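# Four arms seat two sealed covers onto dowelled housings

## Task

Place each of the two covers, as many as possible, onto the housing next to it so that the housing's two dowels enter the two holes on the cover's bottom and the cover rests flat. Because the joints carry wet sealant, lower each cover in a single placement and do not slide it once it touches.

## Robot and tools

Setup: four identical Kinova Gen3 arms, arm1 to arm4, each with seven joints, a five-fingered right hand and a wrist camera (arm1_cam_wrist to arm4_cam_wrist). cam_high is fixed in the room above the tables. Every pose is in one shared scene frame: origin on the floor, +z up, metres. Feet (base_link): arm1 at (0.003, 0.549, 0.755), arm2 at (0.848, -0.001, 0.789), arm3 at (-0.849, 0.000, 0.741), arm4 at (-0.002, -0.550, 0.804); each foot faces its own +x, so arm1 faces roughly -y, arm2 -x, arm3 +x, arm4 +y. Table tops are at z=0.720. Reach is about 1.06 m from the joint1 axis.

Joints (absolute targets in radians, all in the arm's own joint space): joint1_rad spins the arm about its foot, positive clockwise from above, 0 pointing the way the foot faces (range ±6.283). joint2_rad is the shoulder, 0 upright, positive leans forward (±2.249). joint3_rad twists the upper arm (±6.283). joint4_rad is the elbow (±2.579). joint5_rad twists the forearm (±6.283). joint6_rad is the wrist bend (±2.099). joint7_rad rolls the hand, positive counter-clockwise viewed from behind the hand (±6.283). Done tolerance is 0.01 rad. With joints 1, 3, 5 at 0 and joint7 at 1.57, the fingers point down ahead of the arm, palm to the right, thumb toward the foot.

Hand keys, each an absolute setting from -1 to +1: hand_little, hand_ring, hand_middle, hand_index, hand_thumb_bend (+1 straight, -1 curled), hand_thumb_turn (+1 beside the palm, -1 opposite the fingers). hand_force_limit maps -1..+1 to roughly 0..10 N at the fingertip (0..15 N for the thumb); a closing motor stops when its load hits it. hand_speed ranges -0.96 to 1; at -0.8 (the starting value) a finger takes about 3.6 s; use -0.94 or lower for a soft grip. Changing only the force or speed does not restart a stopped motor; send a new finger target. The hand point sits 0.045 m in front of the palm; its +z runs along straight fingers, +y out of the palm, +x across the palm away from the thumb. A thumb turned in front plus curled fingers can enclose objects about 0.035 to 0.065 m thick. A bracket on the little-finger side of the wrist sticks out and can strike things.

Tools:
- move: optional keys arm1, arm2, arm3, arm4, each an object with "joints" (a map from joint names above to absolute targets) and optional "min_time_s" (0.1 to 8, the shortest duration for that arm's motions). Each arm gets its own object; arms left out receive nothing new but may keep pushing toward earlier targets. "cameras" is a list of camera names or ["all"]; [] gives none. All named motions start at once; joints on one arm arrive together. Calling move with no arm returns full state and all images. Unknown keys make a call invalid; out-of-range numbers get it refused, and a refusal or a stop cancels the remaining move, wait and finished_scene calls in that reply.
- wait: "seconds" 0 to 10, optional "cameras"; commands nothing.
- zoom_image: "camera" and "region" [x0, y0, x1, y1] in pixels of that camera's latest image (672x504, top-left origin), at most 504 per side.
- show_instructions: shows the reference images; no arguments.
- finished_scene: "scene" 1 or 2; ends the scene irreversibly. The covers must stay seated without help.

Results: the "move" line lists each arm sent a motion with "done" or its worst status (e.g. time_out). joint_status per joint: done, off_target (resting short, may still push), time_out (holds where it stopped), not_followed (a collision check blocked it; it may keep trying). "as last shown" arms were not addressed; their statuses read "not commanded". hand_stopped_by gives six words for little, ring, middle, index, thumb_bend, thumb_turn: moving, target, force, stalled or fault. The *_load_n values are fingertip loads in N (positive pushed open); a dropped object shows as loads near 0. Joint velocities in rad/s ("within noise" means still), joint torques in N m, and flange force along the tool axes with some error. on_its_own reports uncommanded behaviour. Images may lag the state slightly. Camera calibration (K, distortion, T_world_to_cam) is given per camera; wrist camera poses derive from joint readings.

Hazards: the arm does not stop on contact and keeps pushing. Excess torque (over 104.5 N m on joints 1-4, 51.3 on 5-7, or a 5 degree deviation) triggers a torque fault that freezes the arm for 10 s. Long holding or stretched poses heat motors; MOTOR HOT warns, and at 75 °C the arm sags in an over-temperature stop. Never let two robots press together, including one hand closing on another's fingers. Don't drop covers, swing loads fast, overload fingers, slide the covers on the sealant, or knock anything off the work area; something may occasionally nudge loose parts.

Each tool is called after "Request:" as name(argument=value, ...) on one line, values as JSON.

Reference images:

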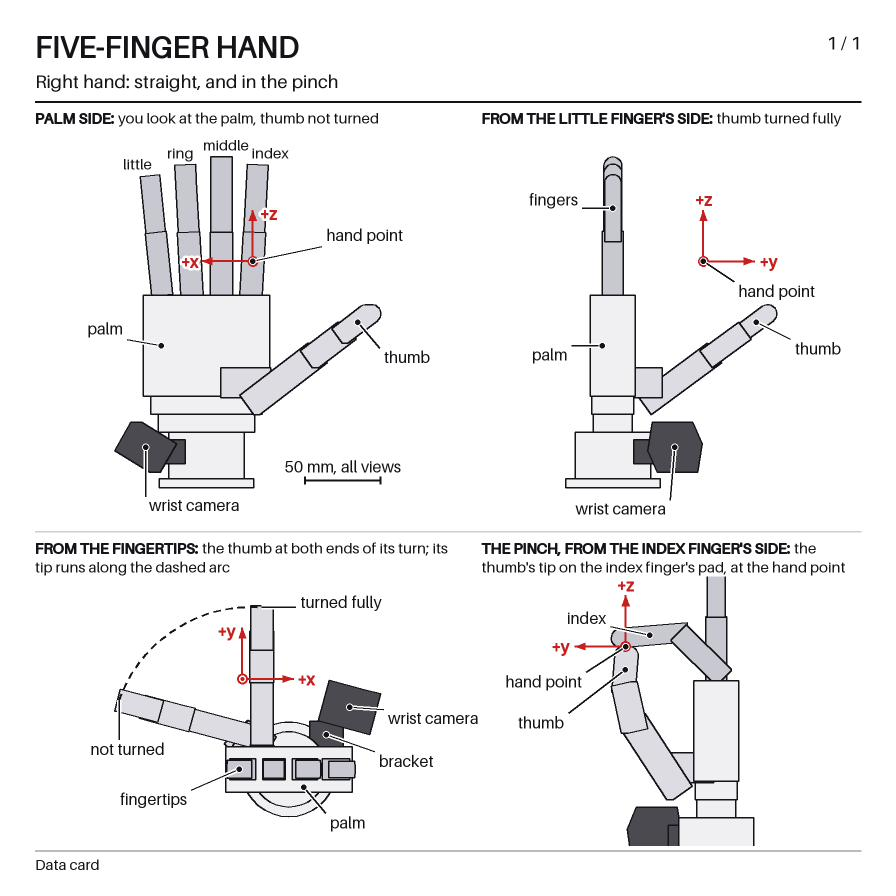

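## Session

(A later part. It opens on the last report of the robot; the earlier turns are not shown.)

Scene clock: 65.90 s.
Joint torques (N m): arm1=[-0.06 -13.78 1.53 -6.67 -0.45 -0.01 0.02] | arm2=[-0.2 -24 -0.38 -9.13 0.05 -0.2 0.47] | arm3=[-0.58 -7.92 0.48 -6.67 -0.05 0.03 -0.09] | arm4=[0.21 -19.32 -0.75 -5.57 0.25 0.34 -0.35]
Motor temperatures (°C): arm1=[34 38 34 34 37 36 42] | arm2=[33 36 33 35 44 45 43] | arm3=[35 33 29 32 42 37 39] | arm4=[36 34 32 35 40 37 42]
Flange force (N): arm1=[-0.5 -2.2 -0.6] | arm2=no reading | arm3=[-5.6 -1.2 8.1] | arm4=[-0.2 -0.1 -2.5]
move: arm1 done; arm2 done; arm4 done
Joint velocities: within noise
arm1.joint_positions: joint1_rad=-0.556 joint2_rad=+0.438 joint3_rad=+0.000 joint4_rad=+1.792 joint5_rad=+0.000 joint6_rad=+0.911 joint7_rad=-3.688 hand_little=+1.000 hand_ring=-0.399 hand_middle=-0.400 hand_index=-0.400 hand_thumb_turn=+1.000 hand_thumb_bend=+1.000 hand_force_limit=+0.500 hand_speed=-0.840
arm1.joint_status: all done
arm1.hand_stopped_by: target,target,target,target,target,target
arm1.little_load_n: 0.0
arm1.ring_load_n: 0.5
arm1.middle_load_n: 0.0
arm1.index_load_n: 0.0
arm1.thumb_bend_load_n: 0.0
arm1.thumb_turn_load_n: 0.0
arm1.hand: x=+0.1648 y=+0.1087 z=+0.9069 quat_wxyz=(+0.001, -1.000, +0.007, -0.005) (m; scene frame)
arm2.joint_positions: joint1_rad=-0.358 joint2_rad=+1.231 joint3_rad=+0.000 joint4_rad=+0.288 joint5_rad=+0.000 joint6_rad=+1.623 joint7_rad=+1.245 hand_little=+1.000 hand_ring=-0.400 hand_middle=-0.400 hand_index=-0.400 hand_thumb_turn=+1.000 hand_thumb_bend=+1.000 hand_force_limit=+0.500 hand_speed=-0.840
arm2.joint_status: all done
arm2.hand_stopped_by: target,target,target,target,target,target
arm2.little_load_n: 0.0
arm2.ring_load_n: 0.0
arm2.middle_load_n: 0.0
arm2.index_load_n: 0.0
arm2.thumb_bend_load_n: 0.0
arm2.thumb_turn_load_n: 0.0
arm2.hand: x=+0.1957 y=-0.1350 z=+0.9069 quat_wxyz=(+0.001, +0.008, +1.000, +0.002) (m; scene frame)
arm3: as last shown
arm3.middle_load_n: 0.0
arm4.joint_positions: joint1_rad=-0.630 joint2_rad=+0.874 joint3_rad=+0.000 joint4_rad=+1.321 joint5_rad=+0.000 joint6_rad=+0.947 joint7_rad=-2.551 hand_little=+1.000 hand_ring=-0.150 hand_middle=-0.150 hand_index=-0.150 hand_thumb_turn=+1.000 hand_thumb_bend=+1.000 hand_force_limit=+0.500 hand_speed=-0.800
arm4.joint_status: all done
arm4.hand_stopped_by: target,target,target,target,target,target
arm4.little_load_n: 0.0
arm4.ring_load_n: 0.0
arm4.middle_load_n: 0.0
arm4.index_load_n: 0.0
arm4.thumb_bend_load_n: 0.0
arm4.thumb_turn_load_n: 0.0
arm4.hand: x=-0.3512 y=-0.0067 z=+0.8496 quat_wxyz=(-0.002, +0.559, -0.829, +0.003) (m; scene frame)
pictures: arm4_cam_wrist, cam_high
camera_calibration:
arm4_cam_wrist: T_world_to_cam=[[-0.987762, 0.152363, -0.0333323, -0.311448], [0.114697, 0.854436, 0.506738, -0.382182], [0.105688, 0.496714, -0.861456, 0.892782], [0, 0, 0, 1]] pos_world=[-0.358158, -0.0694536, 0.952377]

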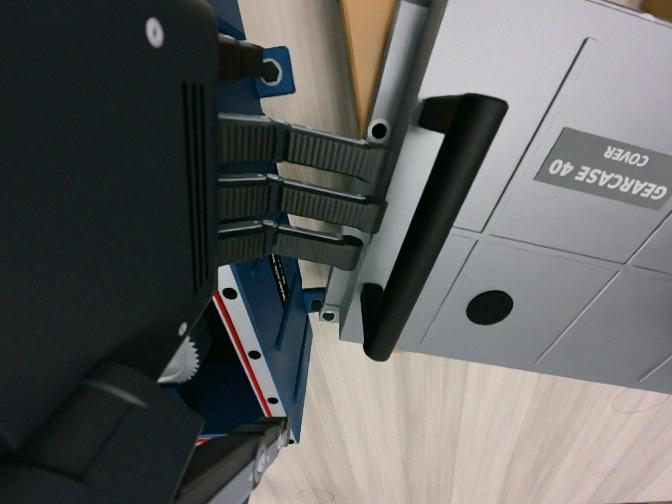

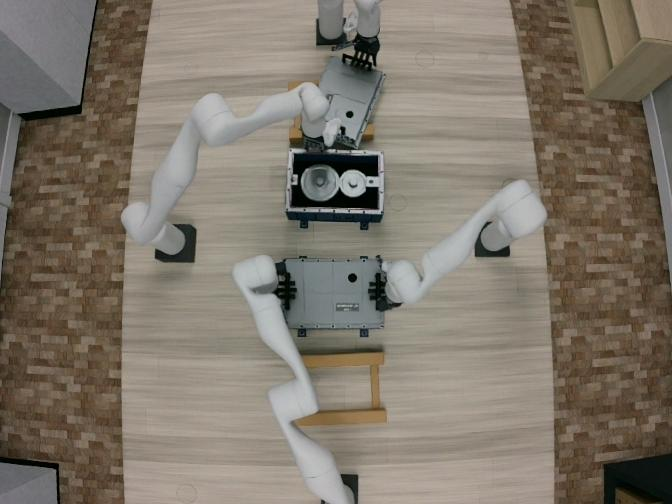

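Request:
move(arm1={"joints": {"joint2_rad": 0.4418, "joint4_rad": 1.7961, "joint6_rad": 0.9038}, "min_time_s": 0.5}, arm2={"joints": {"joint2_rad": 1.2299, "joint4_rad": 0.2979, "joint6_rad": 1.6138}, "min_time_s": 0.5}, arm4={"joints": {"joint2_rad": 0.7518, "joint4_rad": 1.2119, "joint6_rad": 1.1779}, "min_time_s": 1.0})

Request:
move(arm1={"joints": {"hand_speed": -0.8, "hand_index": -0.1, "hand_middle": -0.1, "hand_ring": -0.1}}, arm2={"joints": {"hand_speed": -0.8, "hand_index": -0.1, "hand_middle": -0.1, "hand_ring": -0.1}}, arm4={"joints": {"joint1_rad": -0.5, "joint2_rad": -0.7, "joint4_rad": 1.6, "joint6_rad": 1.9}, "min_time_s": 2.0})

Request:
move(arm1={"joints": {"joint2_rad": 0.4359, "joint4_rad": 1.7902, "joint6_rad": 0.9155, "hand_index": -0.15, "hand_middle": -0.15, "hand_ring": -0.15}, "min_time_s": 0.6}, arm2={"joints": {"joint2_rad": 1.2316, "joint4_rad": 0.2813, "joint6_rad": 1.6287, "hand_index": -0.15, "hand_middle": -0.15, "hand_ring": -0.15}, "min_time_s": 0.6})

Request:
move(arm1={"joints": {"joint1_rad": -0.6552, "joint2_rad": 0.3197, "joint4_rad": 1.9812, "joint6_rad": 0.8407, "joint7_rad": -3.7871}, "min_time_s": 1.3}, arm2={"joints": {"joint1_rad": -0.4197, "joint2_rad": 1.2426, "joint4_rad": 0.2564, "joint6_rad": 1.6426, "joint7_rad": 1.1834}, "min_time_s": 1.1}, cameras=["cam_high", "arm2_cam_wrist", "arm1_cam_wrist"])

Scene clock: 71.50 s.
Joint torques (N m): arm1=[0.04 -13.58 1.61 -6.44 -0.44 0.03 0] | arm2=[-0.13 -23.89 -0.51 -9.05 0.04 -0.23 0.51] | arm3=[-0.66 -8.08 0.45 -6.64 -0.05 0.05 -0.05] | arm4=[0.18 -18.65 -0.76 -6.51 0.28 0.32 -0.34]
Motor temperatures (°C): arm1=[34 38 34 34 37 36 42] | arm2=[33 37 33 35 44 45 43] | arm3=[35 33 29 32 42 37 39] | arm4=[36 35 32 35 40 37 42]
Flange force (N): arm1=[-0.3 -2.2 -1.1] | arm2=no reading | arm3=[-5.4 -0.9 8.6] | arm4=[0.0 -0.6 -2.4]
move: arm1 done; arm2 done; arm4 done
Joint velocities: within noise
arm1.joint_positions: joint1_rad=-0.556 joint2_rad=+0.442 joint3_rad=+0.000 joint4_rad=+1.796 joint5_rad=+0.000 joint6_rad=+0.904 joint7_rad=-3.688 hand_little=+1.000 hand_ring=-0.399 hand_middle=-0.400 hand_index=-0.400 hand_thumb_turn=+1.000 hand_thumb_bend=+1.000 hand_force_limit=+0.500 hand_speed=-0.840
arm1.joint_status: all done
arm1.hand_stopped_by: target,target,target,target,target,target
arm1.little_load_n: 0.5
arm1.ring_load_n: 0.0
arm1.middle_load_n: 0.0
arm1.index_load_n: 0.0
arm1.thumb_bend_load_n: 0.0
arm1.thumb_turn_load_n: 0.0
arm1.hand: x=+0.1648 y=+0.1087 z=+0.9044 quat_wxyz=(+0.001, -1.000, +0.007, -0.005) (m; scene frame)
arm2.joint_positions: joint1_rad=-0.358 joint2_rad=+1.230 joint3_rad=+0.000 joint4_rad=+0.298 joint5_rad=+0.000 joint6_rad=+1.614 joint7_rad=+1.245 hand_little=+1.000 hand_ring=-0.400 hand_middle=-0.400 hand_index=-0.400 hand_thumb_turn=+1.000 hand_thumb_bend=+1.000 hand_force_limit=+0.500 hand_speed=-0.840
arm2.joint_status: all done
arm2.hand_stopped_by: target,target,target,target,target,target
arm2.little_load_n: 0.0
arm2.ring_load_n: 0.0
arm2.middle_load_n: 0.0
arm2.index_load_n: 0.0
arm2.thumb_bend_load_n: 0.0
arm2.thumb_turn_load_n: 0.0
arm2.hand: x=+0.1957 y=-0.1350 z=+0.9044 quat_wxyz=(+0.001, +0.008, +1.000, +0.002) (m; scene frame)
arm3: as last shown
arm4.joint_positions: joint1_rad=-0.630 joint2_rad=+0.752 joint3_rad=+0.000 joint4_rad=+1.212 joint5_rad=+0.000 joint6_rad=+1.178 joint7_rad=-2.551 hand_little=+1.000 hand_ring=-0.150 hand_middle=-0.150 hand_index=-0.150 hand_thumb_turn=+1.000 hand_thumb_bend=+1.000 hand_force_limit=+0.500 hand_speed=-0.800
arm4.joint_status: all done
arm4.hand_stopped_by: target,target,target,target,target,target
arm4.little_load_n: 0.0
arm4.ring_load_n: 0.0
arm4.middle_load_n: 0.0
arm4.index_load_n: 0.5
arm4.thumb_bend_load_n: 0.0
arm4.thumb_turn_load_n: 0.0
arm4.hand: x=-0.3517 y=-0.0065 z=+0.9501 quat_wxyz=(-0.002, +0.559, -0.829, +0.003) (m; scene frame)
pictures: none

Scene clock: 74.23 s.
Joint torques (N m): arm1=[0.06 -13.61 1.61 -6.48 -0.4 0.01 0] | arm2=[-0.15 -23.96 -0.47 -9.2 0.04 -0.19 0.52] | arm3=[-0.53 -8.01 0.4 -6.67 -0.05 0.01 -0.05] | arm4=[0.14 5.59 -1.37 -6.23 0.25 -0.53 -0.34]
Motor temperatures (°C): arm1=[34 38 34 34 37 36 42] | arm2=[33 37 33 35 44 45 43] | arm3=[35 33 29 32 42 37 39] | arm4=[36 35 32 35 40 37 42]
Flange force (N): arm1=[-0.3 -2.3 -1.0] | arm2=no reading | arm3=[-5.3 -1.4 8.3] | arm4=[-3.3 -2.2 -2.2]
move: arm1 done; arm2 done; arm4 done
Joint velocities: within noise
arm1.joint_positions: joint1_rad=-0.556 joint2_rad=+0.442 joint3_rad=+0.000 joint4_rad=+1.796 joint5_rad=+0.000 joint6_rad=+0.904 joint7_rad=-3.688 hand_little=+1.000 hand_ring=-0.100 hand_middle=-0.100 hand_index=-0.100 hand_thumb_turn=+1.000 hand_thumb_bend=+1.000 hand_force_limit=+0.500 hand_speed=-0.800
arm1.joint_status: all done
arm1.hand_stopped_by: target,target,target,target,target,target
arm1.little_load_n: 0.0
arm1.ring_load_n: 0.0
arm1.middle_load_n: 0.0
arm1.index_load_n: 0.0
arm1.thumb_bend_load_n: 0.0
arm1.thumb_turn_load_n: 0.0
arm1.hand: x=+0.1648 y=+0.1087 z=+0.9044 quat_wxyz=(+0.001, -1.000, +0.007, -0.005) (m; scene frame)
arm2.joint_positions: joint1_rad=-0.358 joint2_rad=+1.230 joint3_rad=+0.000 joint4_rad=+0.298 joint5_rad=+0.000 joint6_rad=+1.614 joint7_rad=+1.245 hand_little=+1.000 hand_ring=-0.100 hand_middle=-0.100 hand_index=-0.100 hand_thumb_turn=+1.000 hand_thumb_bend=+1.000 hand_force_limit=+0.500 hand_speed=-0.800
arm2.joint_status: all done
arm2.hand_stopped_by: target,target,target,target,target,target
arm2.little_load_n: 0.0
arm2.ring_load_n: 0.0
arm2.middle_load_n: 0.0
arm2.index_load_n: 0.0
arm2.thumb_bend_load_n: -0.5
arm2.thumb_turn_load_n: 0.0
arm2.hand: x=+0.1957 y=-0.1350 z=+0.9044 quat_wxyz=(+0.001, +0.008, +1.000, +0.002) (m; scene frame)
arm3: as last shown
arm4.joint_positions: joint1_rad=-0.500 joint2_rad=-0.700 joint3_rad=+0.000 joint4_rad=+1.600 joint5_rad=+0.000 joint6_rad=+1.900 joint7_rad=-2.551 hand_little=+1.000 hand_ring=-0.150 hand_middle=-0.150 hand_index=-0.150 hand_thumb_turn=+1.000 hand_thumb_bend=+1.000 hand_force_limit=+0.500 hand_speed=-0.800
arm4.joint_status: all done
arm4.hand_stopped_by: target,target,target,target,target,target
arm4.little_load_n: 0.0
arm4.ring_load_n: 0.0
arm4.middle_load_n: 0.5
arm4.index_load_n: 0.0
arm4.thumb_bend_load_n: 0.0
arm4.thumb_turn_load_n: 0.0
arm4.hand: x=-0.0560 y=-0.4101 z=+1.3241 quat_wxyz=(-0.012, +0.497, -0.851, -0.167) (m; scene frame)
pictures: none

Scene clock: 75.13 s.
Joint torques (N m): arm1=[0.01 -13.54 1.57 -6.5 -0.38 0.03 -0.01] | arm2=[-0.06 -23.97 -0.44 -9.18 -0.01 -0.25 0.56] | arm3=[-0.56 -7.99 0.46 -6.55 -0.03 0.02 0] | arm4=[0.12 5.62 -1.37 -6.23 0.27 -0.54 -0.37]
Motor temperatures (°C): arm1=[34 38 34 34 37 36 42] | arm2=[33 37 33 35 44 45 43] | arm3=[35 33 29 32 42 37 39] | arm4=[36 35 32 35 40 37 42]
Flange force (N): arm1=[-0.4 -2.2 -1.0] | arm2=no reading | arm3=[-5.0 -1.4 8.0] | arm4=[-3.2 -2.3 -2.1]
move: arm1 done; arm2 done
Joint velocities: within noise
arm1.joint_positions: joint1_rad=-0.556 joint2_rad=+0.436 joint3_rad=+0.000 joint4_rad=+1.790 joint5_rad=+0.000 joint6_rad=+0.916 joint7_rad=-3.688 hand_little=+1.000 hand_ring=-0.150 hand_middle=-0.150 hand_index=-0.150 hand_thumb_turn=+1.000 hand_thumb_bend=+1.000 hand_force_limit=+0.500 hand_speed=-0.800
arm1.joint_status: all done
arm1.hand_stopped_by: target,target,target,target,target,target
arm1.little_load_n: 0.0
arm1.ring_load_n: 0.0
arm1.middle_load_n: 0.0
arm1.index_load_n: 0.0
arm1.thumb_bend_load_n: 0.0
arm1.thumb_turn_load_n: 0.0
arm1.hand: x=+0.1648 y=+0.1087 z=+0.9083 quat_wxyz=(+0.001, -1.000, +0.007, -0.005) (m; scene frame)
arm2.joint_positions: joint1_rad=-0.358 joint2_rad=+1.232 joint3_rad=+0.000 joint4_rad=+0.281 joint5_rad=+0.000 joint6_rad=+1.629 joint7_rad=+1.245 hand_little=+1.000 hand_ring=-0.150 hand_middle=-0.150 hand_index=-0.150 hand_thumb_turn=+1.000 hand_thumb_bend=+1.000 hand_force_limit=+0.500 hand_speed=-0.800
arm2.joint_status: all done
arm2.hand_stopped_by: target,target,target,target,target,target
arm2.little_load_n: 0.0
arm2.ring_load_n: 0.0
arm2.middle_load_n: 0.0
arm2.index_load_n: 0.0
arm2.thumb_bend_load_n: 0.0
arm2.thumb_turn_load_n: 0.0
arm2.hand: x=+0.1957 y=-0.1351 z=+0.9084 quat_wxyz=(+0.001, +0.008, +1.000, +0.002) (m; scene frame)
arm3, arm4: as last shown
arm3.thumb_bend_load_n: -0.5
arm4.middle_load_n: 0.0
pictures: none

Scene clock: 76.73 s.
Joint torques (N m): arm1=[0.08 -11.17 1.58 -6.1 -0.43 0.01 0] | arm2=[-0.11 -23.99 -0.42 -9.11 0 -0.16 0.56] | arm3=[-0.49 -7.99 0.47 -6.65 -0.01 0.01 -0.03] | arm4=[0.12 5.63 -1.33 -6.24 0.25 -0.58 -0.35]
Motor temperatures (°C): arm1=[34 38 34 34 37 36 42] | arm2=[33 37 33 35 44 45 43] | arm3=[35 33 29 32 42 37 39] | arm4=[36 35 32 35 40 37 42]
Flange force (N): arm1=[0.0 -2.2 -1.2] | arm2=no reading | arm3=[-5.2 -1.6 8.2] | arm4=[-3.1 -2.3 -2.2]
move: arm1 done; arm2 done
Joint velocities: within noise
arm1.joint_positions: joint1_rad=-0.655 joint2_rad=+0.320 joint3_rad=+0.000 joint4_rad=+1.981 joint5_rad=+0.000 joint6_rad=+0.841 joint7_rad=-3.787 hand_little=+1.000 hand_ring=-0.150 hand_middle=-0.150 hand_index=-0.150 hand_thumb_turn=+1.000 hand_thumb_bend=+1.000 hand_force_limit=+0.500 hand_speed=-0.800
arm1.joint_status: all done
arm1.hand_stopped_by: target,target,target,target,target,target
arm1.little_load_n: 0.0
arm1.ring_load_n: 0.0
arm1.middle_load_n: 0.0
arm1.index_load_n: 0.5
arm1.thumb_bend_load_n: 0.0
arm1.thumb_turn_load_n: 0.0
arm1.hand: x=+0.1658 y=+0.1786 z=+0.9085 quat_wxyz=(+0.001, -1.000, +0.007, -0.005) (m; scene frame)
arm2.joint_positions: joint1_rad=-0.420 joint2_rad=+1.243 joint3_rad=+0.000 joint4_rad=+0.256 joint5_rad=+0.000 joint6_rad=+1.643 joint7_rad=+1.183 hand_little=+1.000 hand_ring=-0.150 hand_middle=-0.150 hand_index=-0.150 hand_thumb_turn=+1.000 hand_thumb_bend=+1.000 hand_force_limit=+0.500 hand_speed=-0.800
arm2.joint_status: all done
arm2.hand_stopped_by: target,target,target,target,target,target
arm2.little_load_n: 0.0
arm2.ring_load_n: 0.0
arm2.middle_load_n: 0.0
arm2.index_load_n: 0.0
arm2.thumb_bend_load_n: -0.5
arm2.thumb_turn_load_n: 0.0
arm2.hand: x=+0.2077 y=-0.1771 z=+0.9083 quat_wxyz=(+0.001, +0.008, +1.000, +0.002) (m; scene frame)
arm3, arm4: as last shown
arm3.thumb_bend_load_n: 0.0
arm4.index_load_n: 0.5
pictures: arm1_cam_wrist, arm2_cam_wrist, cam_high
camera_calibration:
arm1_cam_wrist: T_world_to_cam=[[0.279288, -0.959983, 0.0207486, 0.100227], [-0.830877, -0.230783, 0.506342, -0.287334], [-0.481291, -0.158655, -0.862083, 1.0039], [0, 0, 0, 1]] pos_world=[0.216436, 0.189178, 1.00885]
arm2_cam_wrist: T_world_to_cam=[[-0.249764, 0.967861, 0.029366, 0.195633], [0.853931, 0.205862, 0.477936, -0.572331], [0.45653, 0.144447, -0.877904, 0.844133], [0, 0, 0, 1]] pos_world=[0.152221, -0.193457, 1.00886]

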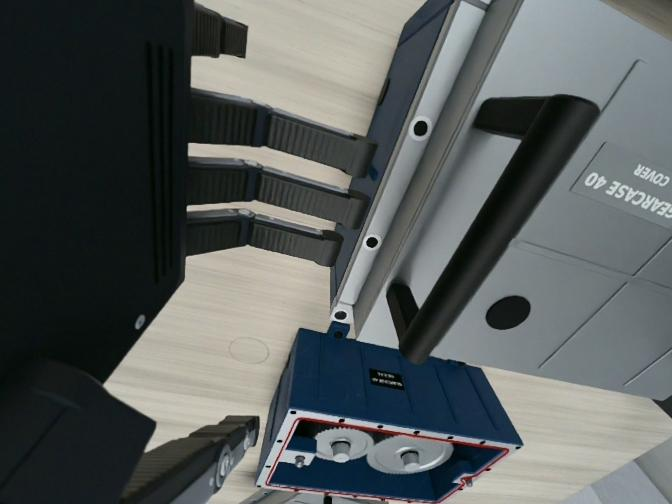

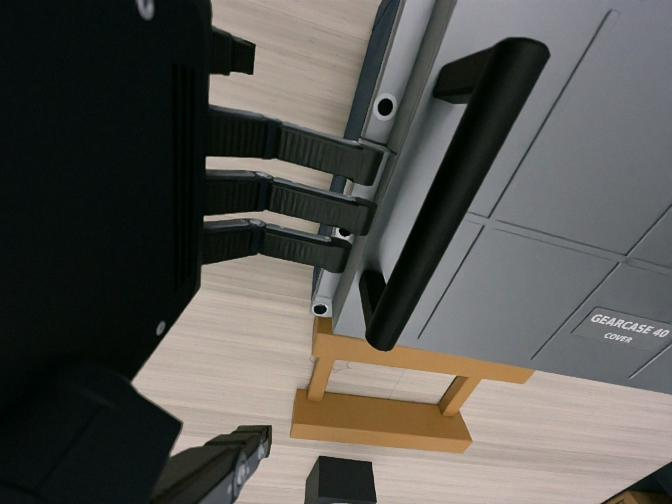

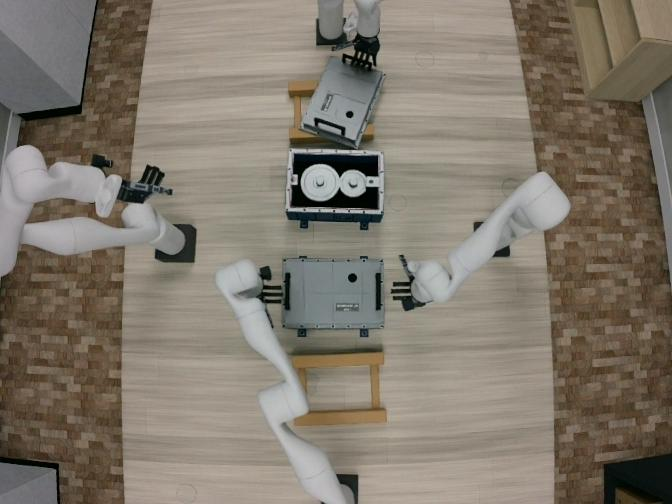

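Request:
move(arm1={"joints":{"joint1_rad":-0.6552,"joint2_rad":0.1208,"joint4_rad":1.4937,"joint6_rad":1.5271},"min_time_s":1.5}, arm2={"joints":{"joint1_rad":-0.4547,"joint2_rad":0.9463,"joint4_rad":0.7401,"joint6_rad":1.4552,"joint7_rad":1.1484},"min_time_s":1.5}, cameras=["cam_high"])

Scene clock: 85.63 s.
Joint torques (N m): arm1=[0.1 -9.58 1.47 -8.15 -0.4 0.02 0.02] | arm2=[-0.15 -21.58 -0.44 -9.02 0.05 -0.16 0.49] | arm3=[-0.57 -7.97 0.46 -6.57 -0.05 0.03 -0.04] | arm4=[0.13 5.64 -1.35 -6.28 0.23 -0.54 -0.37]
Motor temperatures (°C): arm1=[34 38 34 34 37 36 42] | arm2=[33 37 33 35 44 45 43] | arm3=[35 33 29 32 42 37 39] | arm4=[36 35 32 35 40 37 42]
Flange force (N): arm1=[0.6 -2.9 0.3] | arm2=[-12.1 4.4 1.4] | arm3=[-5.2 -1.3 8.0] | arm4=[-3.2 -2.4 -1.9]
move: arm1 done; arm2 done
Joint velocities: within noise
arm1.joint_positions: joint1_rad=-0.655 joint2_rad=+0.121 joint3_rad=+0.000 joint4_rad=+1.494 joint5_rad=+0.000 joint6_rad=+1.527 joint7_rad=-3.787 hand_little=+1.000 hand_ring=-0.150 hand_middle=-0.150 hand_index=-0.150 hand_thumb_turn=+1.000 hand_thumb_bend=+1.000 hand_force_limit=+0.500 hand_speed=-0.800
arm1.joint_status: all done
arm1.hand_stopped_by: target,target,target,target,target,target
arm1.little_load_n: 0.0
arm1.ring_load_n: 0.0
arm1.middle_load_n: 0.0
arm1.index_load_n: 0.0
arm1.thumb_bend_load_n: 0.0
arm1.thumb_turn_load_n: 0.0
arm1.hand: x=+0.1628 y=+0.1794 z=+1.1227 quat_wxyz=(+0.001, -1.000, +0.007, -0.005) (m; scene frame)
arm2.joint_positions: joint1_rad=-0.455 joint2_rad=+0.946 joint3_rad=+0.000 joint4_rad=+0.740 joint5_rad=+0.000 joint6_rad=+1.455 joint7_rad=+1.148 hand_little=+1.000 hand_ring=-0.150 hand_middle=-0.150 hand_index=-0.150 hand_thumb_turn=+1.000 hand_thumb_bend=+1.000 hand_force_limit=+0.500 hand_speed=-0.800
arm2.joint_status: all done
arm2.hand_stopped_by: target,target,target,target,target,target
arm2.little_load_n: 0.0
arm2.ring_load_n: 0.0
arm2.middle_load_n: 0.0
arm2.index_load_n: 0.0
arm2.thumb_bend_load_n: 0.0
arm2.thumb_turn_load_n: 0.0
arm2.hand: x=+0.2697 y=-0.1776 z=+0.9599 quat_wxyz=(+0.001, +0.008, +1.000, +0.002) (m; scene frame)
arm3, arm4: as last shown
arm4.middle_load_n: 0.5
arm4.index_load_n: 0.0
pictures: cam_high

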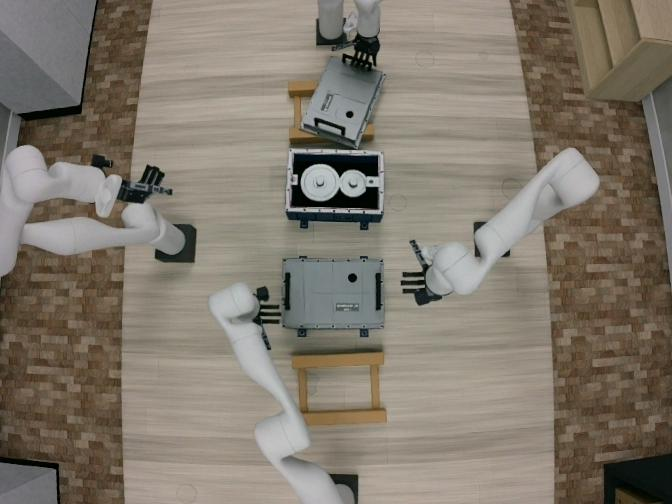

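Request:
move(arm1={"joints":{"joint1_rad":0.4171,"joint2_rad":1.0647,"joint4_rad":0.3369,"joint6_rad":1.74,"joint7_rad":-4.6539,"hand_little":1,"hand_ring":-0.12,"hand_middle":-0.12,"hand_index":-0.12},"min_time_s":2.5}, arm2={"joints":{"joint1_rad":-0.4547,"joint2_rad":0.0,"joint4_rad":1.6,"joint6_rad":1.5416},"min_time_s":2.5}, cameras=["cam_high","arm1_cam_wrist"])

Scene clock: 91.93 s.
Joint torques (N m): arm1=[0.04 -23.51 1.81 -8 -0.42 0.13 0.01] | arm2=[-0.26 -6.7 -0.93 -9.12 0.07 -0.17 0.51] | arm3=[-0.63 -7.97 0.42 -6.68 -0.04 -0.02 -0.06] | arm4=[0.08 5.6 -1.32 -6.24 0.26 -0.55 -0.36]
Motor temperatures (°C): arm1=[34 38 34 34 37 36 42] | arm2=[33 37 33 35 44 45 43] | arm3=[35 33 29 32 42 37 39] | arm4=[36 34 32 35 40 37 42]
Flange force (N): arm1=no reading | arm2=[-5.3 2.4 2.8] | arm3=[-5.6 -1.1 8.0] | arm4=[-3.0 -2.2 -2.2]
move: arm1 done; arm2 done
Joint velocities: within noise
arm1.joint_positions: joint1_rad=+0.417 joint2_rad=+1.065 joint3_rad=+0.000 joint4_rad=+0.337 joint5_rad=+0.000 joint6_rad=+1.740 joint7_rad=-4.654 hand_little=+1.000 hand_ring=-0.120 hand_middle=-0.120 hand_index=-0.120 hand_thumb_turn=+1.000 hand_thumb_bend=+1.000 hand_force_limit=+0.500 hand_speed=-0.800
arm1.joint_status: all done
arm1.hand_stopped_by: target,target,target,target,target,target
arm1.little_load_n: 0.0
arm1.ring_load_n: 0.0
arm1.middle_load_n: 0.0
arm1.index_load_n: 0.0
arm1.thumb_bend_load_n: 0.0
arm1.thumb_turn_load_n: 0.0
arm1.hand: x=-0.3556 y=-0.0025 z=+0.9702 quat_wxyz=(+0.005, -0.560, +0.829, -0.001) (m; scene frame)
arm2.joint_positions: joint1_rad=-0.455 joint2_rad=+0.000 joint3_rad=+0.000 joint4_rad=+1.600 joint5_rad=+0.000 joint6_rad=+1.542 joint7_rad=+1.148 hand_little=+1.000 hand_ring=-0.150 hand_middle=-0.150 hand_index=-0.150 hand_thumb_turn=+1.000 hand_thumb_bend=+1.000 hand_force_limit=+0.500 hand_speed=-0.800
arm2.joint_status: all done
arm2.hand_stopped_by: target,target,target,target,target,target
arm2.little_load_n: 0.0
arm2.ring_load_n: 0.0
arm2.middle_load_n: 0.0
arm2.index_load_n: 0.0
arm2.thumb_bend_load_n: 0.0
arm2.thumb_turn_load_n: 0.0
arm2.hand: x=+0.5812 y=-0.0441 z=+1.1626 quat_wxyz=(+0.001, +0.008, +1.000, +0.002) (m; scene frame)
arm3.joint_positions: joint1_rad=-0.698 joint2_rad=+0.171 joint3_rad=+0.000 joint4_rad=+2.474 joint5_rad=+0.000 joint6_rad=+0.497 joint7_rad=+2.051 hand_little=+1.000 hand_ring=-0.399 hand_middle=-0.400 hand_index=-0.400 hand_thumb_turn=+1.000 hand_thumb_bend=+1.000 hand_force_limit=+0.500 hand_speed=-0.840
arm3.joint_status: not commanded
arm3.hand_stopped_by: target,target,target,target,target,target
arm3.little_load_n: 0.0
arm3.ring_load_n: 0.5
arm3.middle_load_n: 0.0
arm3.index_load_n: 0.0
arm3.thumb_bend_load_n: 0.0
arm3.thumb_turn_load_n: 0.0
arm3.hand: x=-0.6217 y=+0.0720 z=+0.8455 quat_wxyz=(-0.001, +0.829, +0.559, +0.008) (m; scene frame)
arm4: as last shown
arm4.ring_load_n: 0.5
arm4.index_load_n: 0.5
pictures: arm1_cam_wrist, cam_high
camera_calibration:
arm1_cam_wrist: T_world_to_cam=[[-0.996332, 0.0847817, 0.0116116, -0.371461], [0.0785172, 0.851769, 0.518001, -0.478849], [0.0340266, 0.517012, -0.855301, 0.955776], [0, 0, 0, 1]] pos_world=[-0.365023, -0.0547859, 1.06983]

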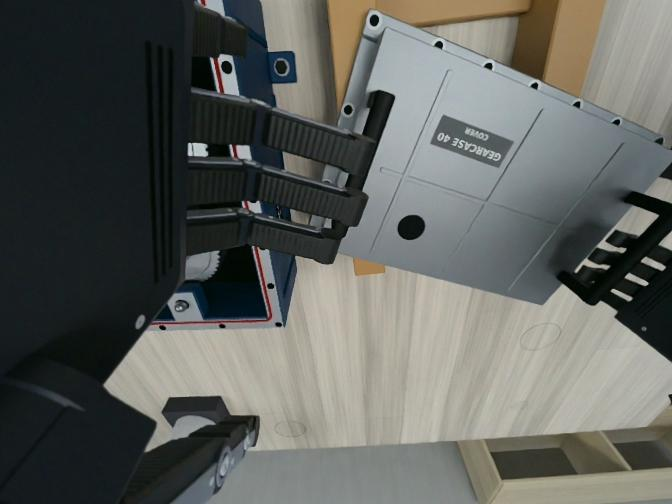

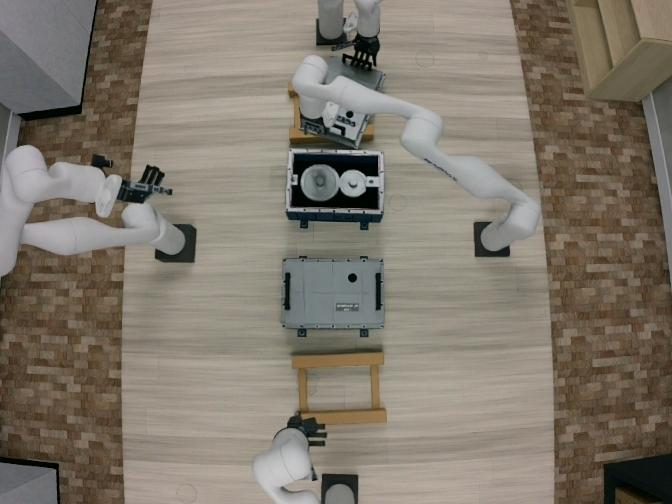

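Request:
zoom_image(camera="arm1_cam_wrist", region=[290, 70, 430, 280])

Request:
zoom_image(camera="cam_high", region=[270, 40, 400, 160])

Scaled by 2.400 from the camera's 672x504 image, which has a finer 960x720 frame.

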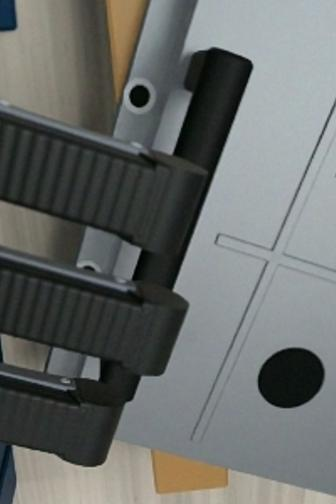

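Scaled by 3.877 from the camera's 672x504 image, which has a finer 960x720 frame.

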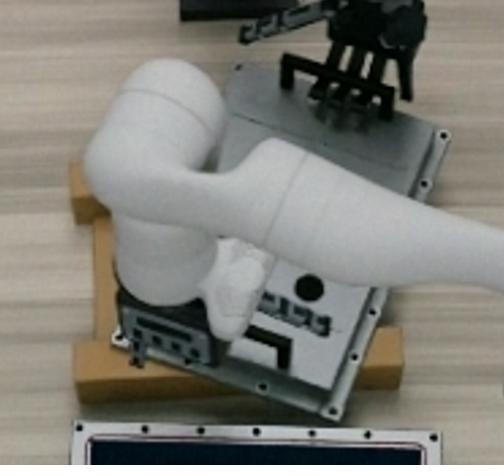

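Request:
move(cameras=["cam_high","arm1_cam_wrist"])

Request:
zoom_image(camera="arm1_cam_wrist", region=[180, 0, 460, 210])

Scene clock: 99.90 s.
Joint torques (N m): arm1=[0.02 -23.53 1.89 -7.98 -0.44 0.13 0.02] | arm2=[-0.22 -6.81 -0.8 -9.09 0 -0.21 0.5] | arm3=[-0.59 -8.01 0.42 -6.65 -0.03 0.02 -0.03] | arm4=[0.1 5.59 -1.35 -6.21 0.28 -0.54 -0.37]
Motor temperatures (°C): arm1=[34 38 34 34 37 36 42] | arm2=[33 37 33 35 44 45 43] | arm3=[35 33 29 32 42 37 39] | arm4=[36 34 32 35 40 37 42]
Flange force (N): arm1=no reading | arm2=[-5.1 2.0 2.6] | arm3=[-5.3 -1.2 8.3] | arm4=[-3.2 -2.2 -2.2]
Joint velocities: within noise
arm1.joint_positions: joint1_rad=+0.417 joint2_rad=+1.065 joint3_rad=+0.000 joint4_rad=+0.337 joint5_rad=+0.000 joint6_rad=+1.740 joint7_rad=-4.654 hand_little=+1.000 hand_ring=-0.120 hand_middle=-0.120 hand_index=-0.120 hand_thumb_turn=+1.000 hand_thumb_bend=+1.000 hand_force_limit=+0.500 hand_speed=-0.800
arm1.joint_status: all done
arm1.hand_stopped_by: target,target,target,target,target,target
arm1.little_load_n: 0.0
arm1.ring_load_n: 0.0
arm1.middle_load_n: 0.0
arm1.index_load_n: 0.0
arm1.thumb_bend_load_n: 0.0
arm1.thumb_turn_load_n: 0.0
arm1.hand: x=-0.3556 y=-0.0025 z=+0.9702 quat_wxyz=(+0.005, -0.560, +0.829, -0.001) (m; scene frame)
arm2.joint_positions: joint1_rad=-0.455 joint2_rad=+0.000 joint3_rad=+0.000 joint4_rad=+1.600 joint5_rad=+0.000 joint6_rad=+1.542 joint7_rad=+1.148 hand_little=+1.000 hand_ring=-0.150 hand_middle=-0.150 hand_index=-0.150 hand_thumb_turn=+1.000 hand_thumb_bend=+1.000 hand_force_limit=+0.500 hand_speed=-0.800
arm2.joint_status: all done
arm2.hand_stopped_by: target,target,target,target,target,target
arm2.little_load_n: 0.0
arm2.ring_load_n: 0.0
arm2.middle_load_n: 0.0
arm2.index_load_n: 0.0
arm2.thumb_bend_load_n: 0.0
arm2.thumb_turn_load_n: 0.0
arm2.hand: x=+0.5812 y=-0.0441 z=+1.1627 quat_wxyz=(+0.001, +0.008, +1.000, +0.002) (m; scene frame)
arm3.joint_positions: joint1_rad=-0.698 joint2_rad=+0.171 joint3_rad=+0.000 joint4_rad=+2.474 joint5_rad=+0.000 joint6_rad=+0.497 joint7_rad=+2.051 hand_little=+1.000 hand_ring=-0.399 hand_middle=-0.400 hand_index=-0.400 hand_thumb_turn=+1.000 hand_thumb_bend=+1.000 hand_force_limit=+0.500 hand_speed=-0.840
arm3.joint_status: not commanded
arm3.hand_stopped_by: target,target,target,target,target,target
arm3.little_load_n: 0.0
arm3.ring_load_n: 0.5
arm3.middle_load_n: 0.0
arm3.index_load_n: 0.0
arm3.thumb_bend_load_n: 0.0
arm3.thumb_turn_load_n: 0.0
arm3.hand: x=-0.6217 y=+0.0720 z=+0.8455 quat_wxyz=(-0.001, +0.829, +0.559, +0.008) (m; scene frame)
arm4.joint_positions: joint1_rad=-0.500 joint2_rad=-0.700 joint3_rad=+0.000 joint4_rad=+1.600 joint5_rad=+0.000 joint6_rad=+1.900 joint7_rad=-2.551 hand_little=+1.000 hand_ring=-0.150 hand_middle=-0.150 hand_index=-0.150 hand_thumb_turn=+1.000 hand_thumb_bend=+1.000 hand_force_limit=+0.500 hand_speed=-0.800
arm4.joint_status: not commanded
arm4.hand_stopped_by: target,target,target,target,target,target
arm4.little_load_n: 0.0
arm4.ring_load_n: 0.0
arm4.middle_load_n: 0.0
arm4.index_load_n: 0.0
arm4.thumb_bend_load_n: 0.0
arm4.thumb_turn_load_n: 0.0
arm4.hand: x=-0.0560 y=-0.4101 z=+1.3241 quat_wxyz=(-0.012, +0.497, -0.851, -0.167) (m; scene frame)
pictures: arm1_cam_wrist, cam_high
camera_calibration:
arm1_cam_wrist: T_world_to_cam=[[-0.996332, 0.0847804, 0.0116108, -0.371461], [0.0785157, 0.851769, 0.518001, -0.478849], [0.0340266, 0.517012, -0.855301, 0.955776], [0, 0, 0, 1]] pos_world=[-0.365023, -0.0547859, 1.06983]

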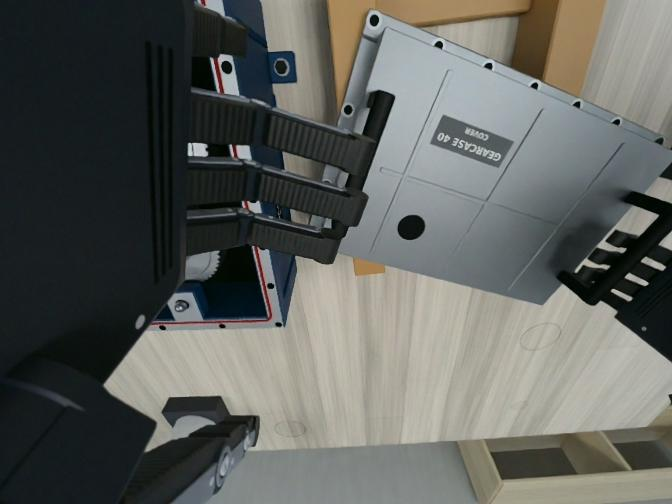

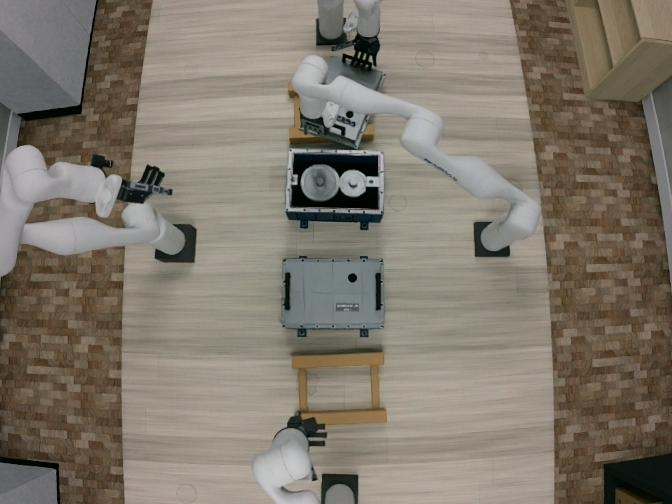

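Scaled by 1.800 from the camera's 672x504 image, which has a finer 960x720 frame.

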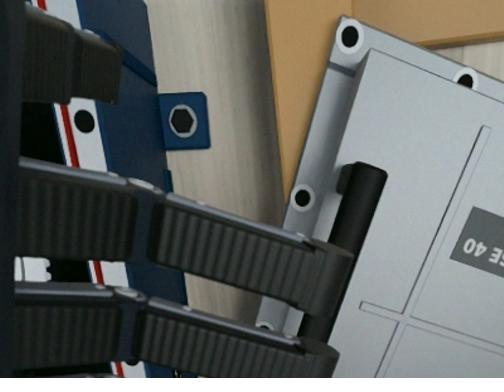

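Request:
move(arm1={"joints":{"joint1_rad":0.4086,"joint2_rad":1.0553,"joint4_rad":0.5811,"joint6_rad":1.5052,"joint7_rad":-4.6624},"min_time_s":1.5}, cameras=["arm1_cam_wrist"])

Request:
zoom_image(camera="arm1_cam_wrist", region=[180, 0, 460, 280])

Scene clock: 105.87 s.
Joint torques (N m): arm1=[-0.01 -23.51 1.78 -8.09 -0.44 0.14 0.01] | arm2=[-0.24 -6.81 -0.84 -9.19 -0.01 -0.18 0.47] | arm3=[-0.57 -8 0.47 -6.6 -0.08 0.05 -0.05] | arm4=[0.12 5.59 -1.33 -6.23 0.28 -0.54 -0.34]
Motor temperatures (°C): arm1=[34 39 34 34 37 36 42] | arm2=[33 37 33 35 44 45 43] | arm3=[35 33 29 32 42 37 39] | arm4=[36 34 32 35 40 37 42]
Flange force (N): arm1=[-6.2 -0.7 0.2] | arm2=[-5.2 2.3 3.0] | arm3=[-5.2 -1.2 8.3] | arm4=[-3.1 -2.2 -2.2]
move: arm1 done
Joint velocities: within noise
arm1.joint_positions: joint1_rad=+0.409 joint2_rad=+1.055 joint3_rad=+0.000 joint4_rad=+0.581 joint5_rad=+0.000 joint6_rad=+1.505 joint7_rad=-4.662 hand_little=+1.000 hand_ring=-0.120 hand_middle=-0.120 hand_index=-0.120 hand_thumb_turn=+1.000 hand_thumb_bend=+1.000 hand_force_limit=+0.500 hand_speed=-0.800
arm1.joint_status: all done
arm1.hand_stopped_by: target,target,target,target,target,target
arm1.little_load_n: 0.0
arm1.ring_load_n: 0.0
arm1.middle_load_n: 0.0
arm1.index_load_n: 0.0
arm1.thumb_bend_load_n: 0.0
arm1.thumb_turn_load_n: 0.0
arm1.hand: x=-0.3506 y=-0.0066 z=+0.9002 quat_wxyz=(+0.005, -0.560, +0.829, -0.001) (m; scene frame)
arm2, arm3, arm4: as last shown
arm4.thumb_bend_load_n: -0.5
pictures: arm1_cam_wrist
camera_calibration:
arm1_cam_wrist: T_world_to_cam=[[-0.996331, 0.0847876, 0.0116038, -0.365302], [0.0785229, 0.851839, 0.517884, -0.439281], [0.0340255, 0.516895, -0.855372, 0.897968], [0, 0, 0, 1]] pos_world=[-0.360023, -0.0589854, 0.999833]

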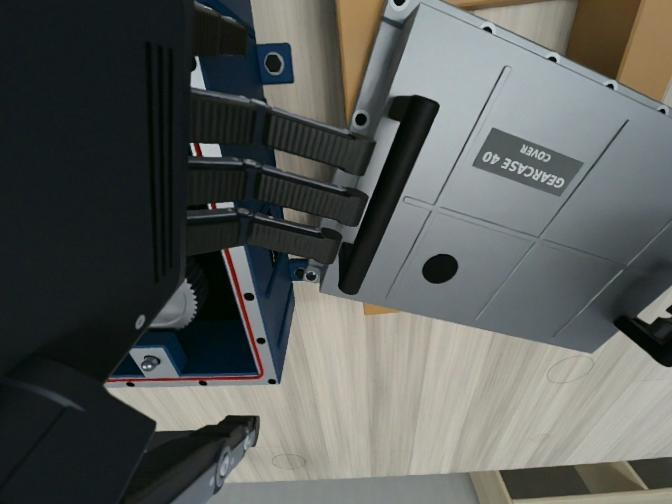

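Scaled by 1.800 from the camera's 672x504 image, which has a finer 960x720 frame.

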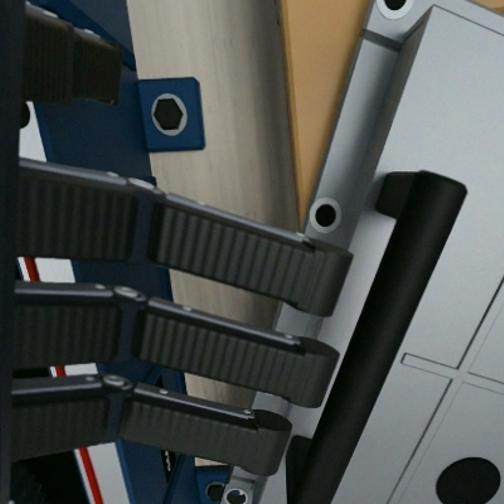

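Request:
move(cameras=["cam_high","arm3_cam_wrist"])

Request:
zoom_image(camera="arm3_cam_wrist", region=[180, 0, 460, 280])

Request:
zoom_image(camera="cam_high", region=[270, 240, 400, 350])

Scene clock: 111.07 s.
Joint torques (N m): arm1=[-0.04 -23.5 1.79 -8.13 -0.42 0.15 0] | arm2=[-0.23 -6.77 -0.82 -9.09 -0.02 -0.22 0.52] | arm3=[-0.54 -7.93 0.43 -6.62 -0.07 0.05 -0.04] | arm4=[0.09 5.62 -1.39 -6.23 0.29 -0.52 -0.37]
Motor temperatures (°C): arm1=[34 39 34 34 37 36 42] | arm2=[33 37 33 35 44 45 43] | arm3=[35 33 29 32 42 37 39] | arm4=[36 34 32 35 40 37 42]
Flange force (N): arm1=[-6.8 -0.7 0.4] | arm2=[-5.2 2.0 2.6] | arm3=[-5.3 -1.4 8.1] | arm4=[-3.2 -2.3 -2.1]
Joint velocities: within noise
arm1.joint_positions: joint1_rad=+0.409 joint2_rad=+1.055 joint3_rad=+0.000 joint4_rad=+0.581 joint5_rad=+0.000 joint6_rad=+1.505 joint7_rad=-4.662 hand_little=+1.000 hand_ring=-0.120 hand_middle=-0.120 hand_index=-0.120 hand_thumb_turn=+1.000 hand_thumb_bend=+1.000 hand_force_limit=+0.500 hand_speed=-0.800
arm1.joint_status: all done
arm1.hand_stopped_by: target,target,target,target,target,target
arm1.little_load_n: 0.0
arm1.ring_load_n: 0.0
arm1.middle_load_n: 0.0
arm1.index_load_n: 0.0
arm1.thumb_bend_load_n: 0.0
arm1.thumb_turn_load_n: 0.0
arm1.hand: x=-0.3506 y=-0.0066 z=+0.9001 quat_wxyz=(+0.005, -0.560, +0.829, -0.001) (m; scene frame)
arm2.joint_positions: joint1_rad=-0.455 joint2_rad=+0.000 joint3_rad=+0.000 joint4_rad=+1.600 joint5_rad=+0.000 joint6_rad=+1.542 joint7_rad=+1.148 hand_little=+1.000 hand_ring=-0.150 hand_middle=-0.150 hand_index=-0.150 hand_thumb_turn=+1.000 hand_thumb_bend=+1.000 hand_force_limit=+0.500 hand_speed=-0.800
arm2.joint_status: not commanded
arm2.hand_stopped_by: target,target,target,target,target,target
arm2.little_load_n: 0.0
arm2.ring_load_n: 0.0
arm2.middle_load_n: 0.0
arm2.index_load_n: 0.0
arm2.thumb_bend_load_n: 0.0
arm2.thumb_turn_load_n: 0.0
arm2.hand: x=+0.5812 y=-0.0441 z=+1.1627 quat_wxyz=(+0.001, +0.008, +1.000, +0.002) (m; scene frame)
arm3.joint_positions: joint1_rad=-0.698 joint2_rad=+0.171 joint3_rad=+0.000 joint4_rad=+2.474 joint5_rad=+0.000 joint6_rad=+0.497 joint7_rad=+2.051 hand_little=+1.000 hand_ring=-0.399 hand_middle=-0.400 hand_index=-0.400 hand_thumb_turn=+1.000 hand_thumb_bend=+1.000 hand_force_limit=+0.500 hand_speed=-0.840
arm3.joint_status: not commanded
arm3.hand_stopped_by: target,target,target,target,target,target
arm3.little_load_n: 0.0
arm3.ring_load_n: 0.5
arm3.middle_load_n: 0.0
arm3.index_load_n: 0.0
arm3.thumb_bend_load_n: -0.5
arm3.thumb_turn_load_n: 0.0
arm3.hand: x=-0.6217 y=+0.0720 z=+0.8455 quat_wxyz=(-0.001, +0.829, +0.559, +0.008) (m; scene frame)
arm4.joint_positions: joint1_rad=-0.500 joint2_rad=-0.700 joint3_rad=+0.000 joint4_rad=+1.600 joint5_rad=+0.000 joint6_rad=+1.900 joint7_rad=-2.551 hand_little=+1.000 hand_ring=-0.150 hand_middle=-0.150 hand_index=-0.150 hand_thumb_turn=+1.000 hand_thumb_bend=+1.000 hand_force_limit=+0.500 hand_speed=-0.800
arm4.joint_status: not commanded
arm4.hand_stopped_by: target,target,target,target,target,target
arm4.little_load_n: 0.0
arm4.ring_load_n: 0.0
arm4.middle_load_n: 0.0
arm4.index_load_n: 0.0
arm4.thumb_bend_load_n: -0.5
arm4.thumb_turn_load_n: 0.0
arm4.hand: x=-0.0560 y=-0.4101 z=+1.3241 quat_wxyz=(-0.012, +0.497, -0.851, -0.167) (m; scene frame)
pictures: arm3_cam_wrist, cam_high
camera_calibration:
arm3_cam_wrist: T_world_to_cam=[[0.988181, -0.151693, -0.0220783, 0.644136], [-0.120676, -0.858635, 0.498179, -0.434007], [-0.0945275, -0.489627, -0.866793, 0.825779], [0, 0, 0, 1]] pos_world=[-0.610839, 0.129381, 0.946214]

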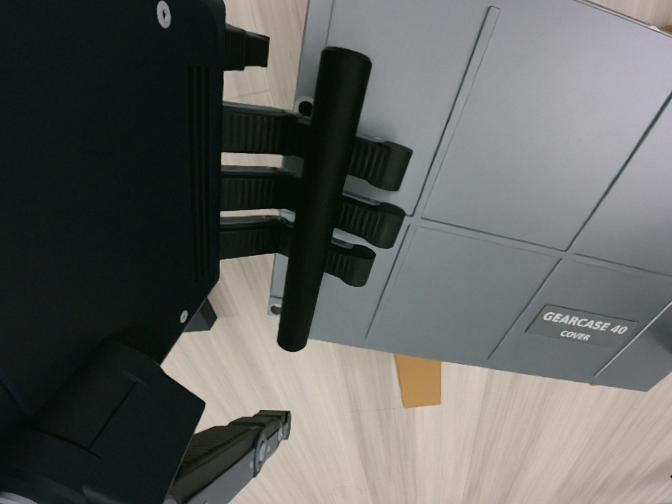

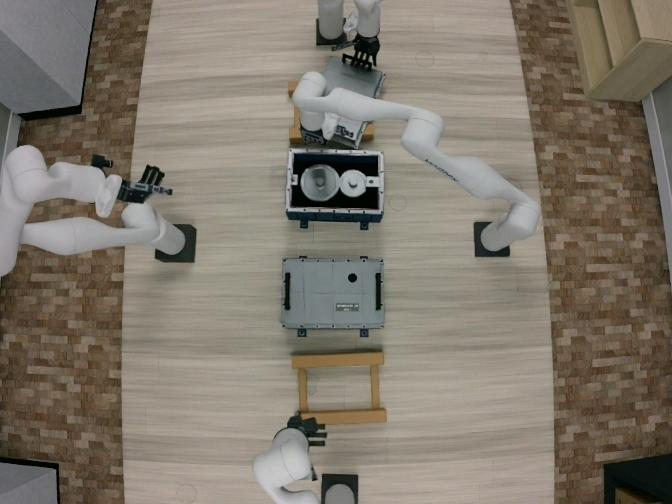

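Scaled by 1.800 from the camera's 672x504 image, which has a finer 960x720 frame.

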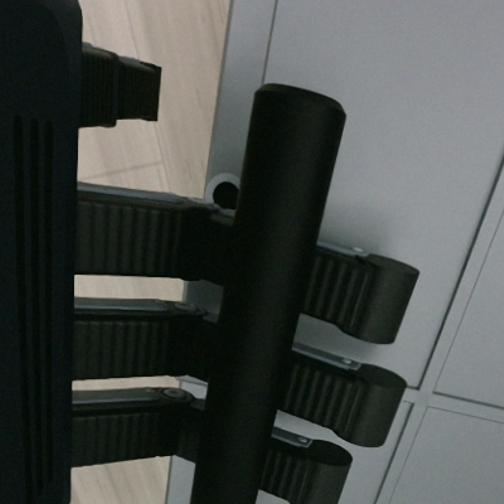

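Scaled by 3.877 from the camera's 672x504 image, which has a finer 960x720 frame.

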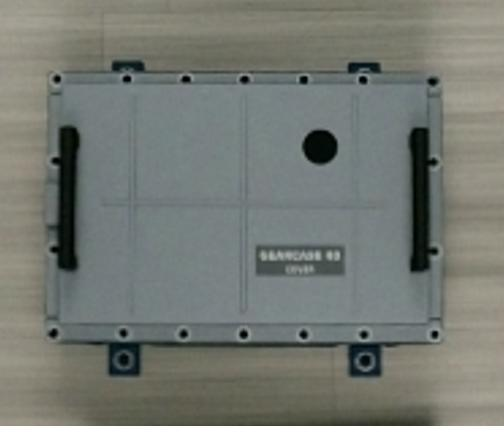

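Request:
move(arm1={"joints":{"joint1_rad":0.4159,"joint2_rad":1.0566,"joint4_rad":0.7247,"joint6_rad":1.3603,"joint7_rad":-4.6551},"min_time_s":1.5}, cameras=["arm1_cam_wrist"])

Request:
zoom_image(camera="arm1_cam_wrist", region=[180, 0, 500, 400])

Scene clock: 115.67 s.
Joint torques (N m): arm1=[-0.05 -23.35 1.79 -7.87 -0.45 0.14 0.03] | arm2=[-0.17 -6.73 -0.9 -9.11 -0.02 -0.19 0.55] | arm3=[-0.57 -7.94 0.47 -6.62 -0.04 0.01 -0.04] | arm4=[0.11 5.68 -1.36 -6.24 0.26 -0.56 -0.36]
Motor temperatures (°C): arm1=[34 39 34 34 37 36 42] | arm2=[33 37 33 35 44 45 43] | arm3=[35 33 29 32 42 37 39] | arm4=[36 34 32 35 40 37 42]
Flange force (N): arm1=[-4.7 -0.6 -0.5] | arm2=[-5.3 2.0 2.8] | arm3=[-5.3 -1.3 7.9] | arm4=[-3.1 -2.4 -2.1]
move: arm1 done
Joint velocities: within noise
arm1.joint_positions: joint1_rad=+0.416 joint2_rad=+1.057 joint3_rad=+0.000 joint4_rad=+0.725 joint5_rad=+0.000 joint6_rad=+1.360 joint7_rad=-4.655 hand_little=+1.000 hand_ring=-0.120 hand_middle=-0.120 hand_index=-0.120 hand_thumb_turn=+1.000 hand_thumb_bend=+1.000 hand_force_limit=+0.500 hand_speed=-0.800
arm1.joint_status: all done
arm1.hand_stopped_by: target,target,target,target,target,target
arm1.little_load_n: 0.0
arm1.ring_load_n: 0.0
arm1.middle_load_n: 0.0
arm1.index_load_n: 0.0
arm1.thumb_bend_load_n: 0.0
arm1.thumb_turn_load_n: 0.0
arm1.hand: x=-0.3520 y=+0.0012 z=+0.8546 quat_wxyz=(+0.005, -0.560, +0.829, -0.001) (m; scene frame)
arm2, arm3, arm4: as last shown
arm2.ring_load_n: 0.5
arm3.thumb_bend_load_n: 0.0
arm4.middle_load_n: 0.5
arm4.thumb_bend_load_n: 0.0
pictures: arm1_cam_wrist
camera_calibration:
arm1_cam_wrist: T_world_to_cam=[[-0.996324, 0.0848671, 0.0116622, -0.366878], [0.0786165, 0.851761, 0.517999, -0.42228], [0.0340277, 0.517012, -0.855302, 0.854919], [0, 0, 0, 1]] pos_world=[-0.361422, -0.0511859, 0.954233]

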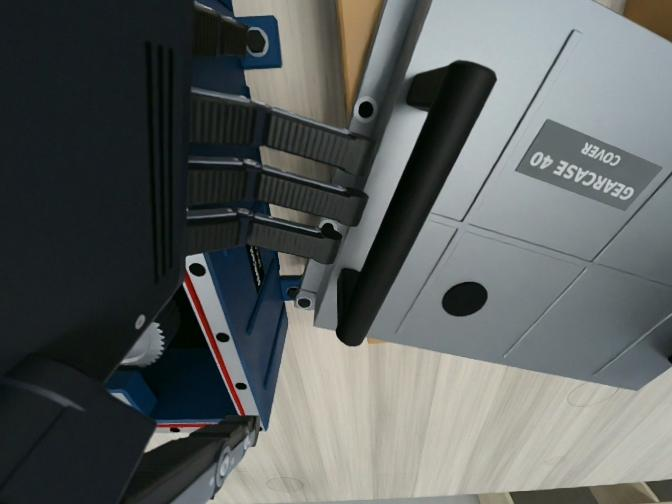

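Scaled by 1.260 from the camera's 672x504 image, which has a finer 960x720 frame.

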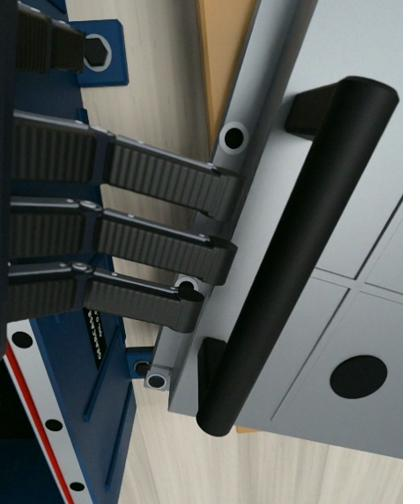

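Request:
move(arm1={"joints":{"joint1_rad":0.4704,"joint2_rad":1.0710,"joint4_rad":0.6865,"joint6_rad":1.3841,"joint7_rad":-4.6006},"min_time_s":1.8}, cameras=["arm1_cam_wrist"])

Request:
zoom_image(camera="arm1_cam_wrist", region=[180, 0, 500, 400])

Scene clock: 119.30 s.
Joint torques (N m): arm1=[0.03 -23.53 1.73 -7.9 -0.43 0.11 0.01] | arm2=[-0.22 -6.77 -0.86 -9.14 0 -0.21 0.53] | arm3=[-0.58 -7.96 0.44 -6.65 -0.05 0.02 -0.04] | arm4=[0.12 5.58 -1.34 -6.24 0.27 -0.53 -0.35]
Motor temperatures (°C): arm1=[34 39 34 34 37 36 42] | arm2=[33 37 33 35 44 45 43] | arm3=[35 33 29 32 42 37 39] | arm4=[36 34 32 35 40 37 42]
Flange force (N): arm1=[-4.7 -0.9 -0.5] | arm2=[-5.3 2.1 2.8] | arm3=[-5.4 -1.3 8.1] | arm4=[-3.1 -2.2 -2.1]
move: arm1 done
Joint velocities: within noise
arm1.joint_positions: joint1_rad=+0.470 joint2_rad=+1.071 joint3_rad=+0.000 joint4_rad=+0.686 joint5_rad=+0.000 joint6_rad=+1.384 joint7_rad=-4.601 hand_little=+1.000 hand_ring=-0.120 hand_middle=-0.120 hand_index=-0.120 hand_thumb_turn=+1.000 hand_thumb_bend=+1.000 hand_force_limit=+0.500 hand_speed=-0.800
arm1.joint_status: all done
arm1.hand_stopped_by: target,target,target,target,target,target
arm1.little_load_n: 0.0
arm1.ring_load_n: 0.0
arm1.middle_load_n: 0.0
arm1.index_load_n: 0.0
arm1.thumb_bend_load_n: -0.5
arm1.thumb_turn_load_n: 0.0
arm1.hand: x=-0.3863 y=+0.0150 z=+0.8563 quat_wxyz=(+0.005, -0.560, +0.829, -0.001) (m; scene frame)
arm2, arm3, arm4: as last shown
arm2.ring_load_n: 0.0
arm4.ring_load_n: 0.5
arm4.middle_load_n: 0.0
pictures: arm1_cam_wrist
camera_calibration:
arm1_cam_wrist: T_world_to_cam=[[-0.996332, 0.0847817, 0.0116116, -0.402211], [0.0785172, 0.851769, 0.518001, -0.432396], [0.0340266, 0.517012, -0.855301, 0.850439], [0, 0, 0, 1]] pos_world=[-0.395723, -0.0372859, 0.956033]

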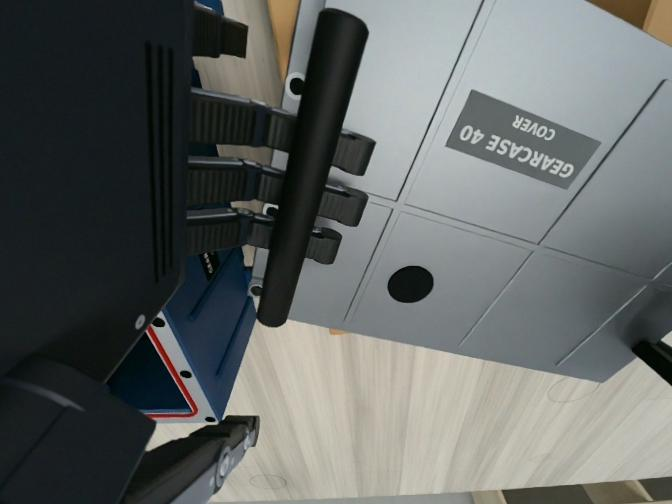

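Scaled by 1.260 from the camera's 672x504 image, which has a finer 960x720 frame.

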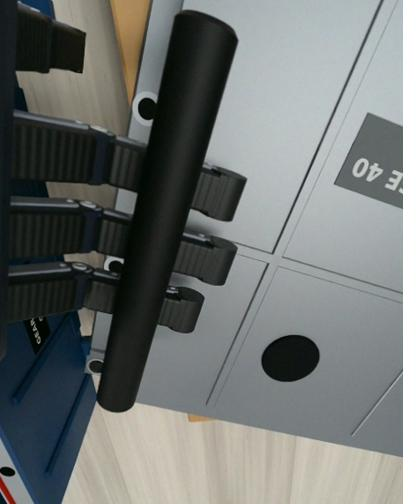

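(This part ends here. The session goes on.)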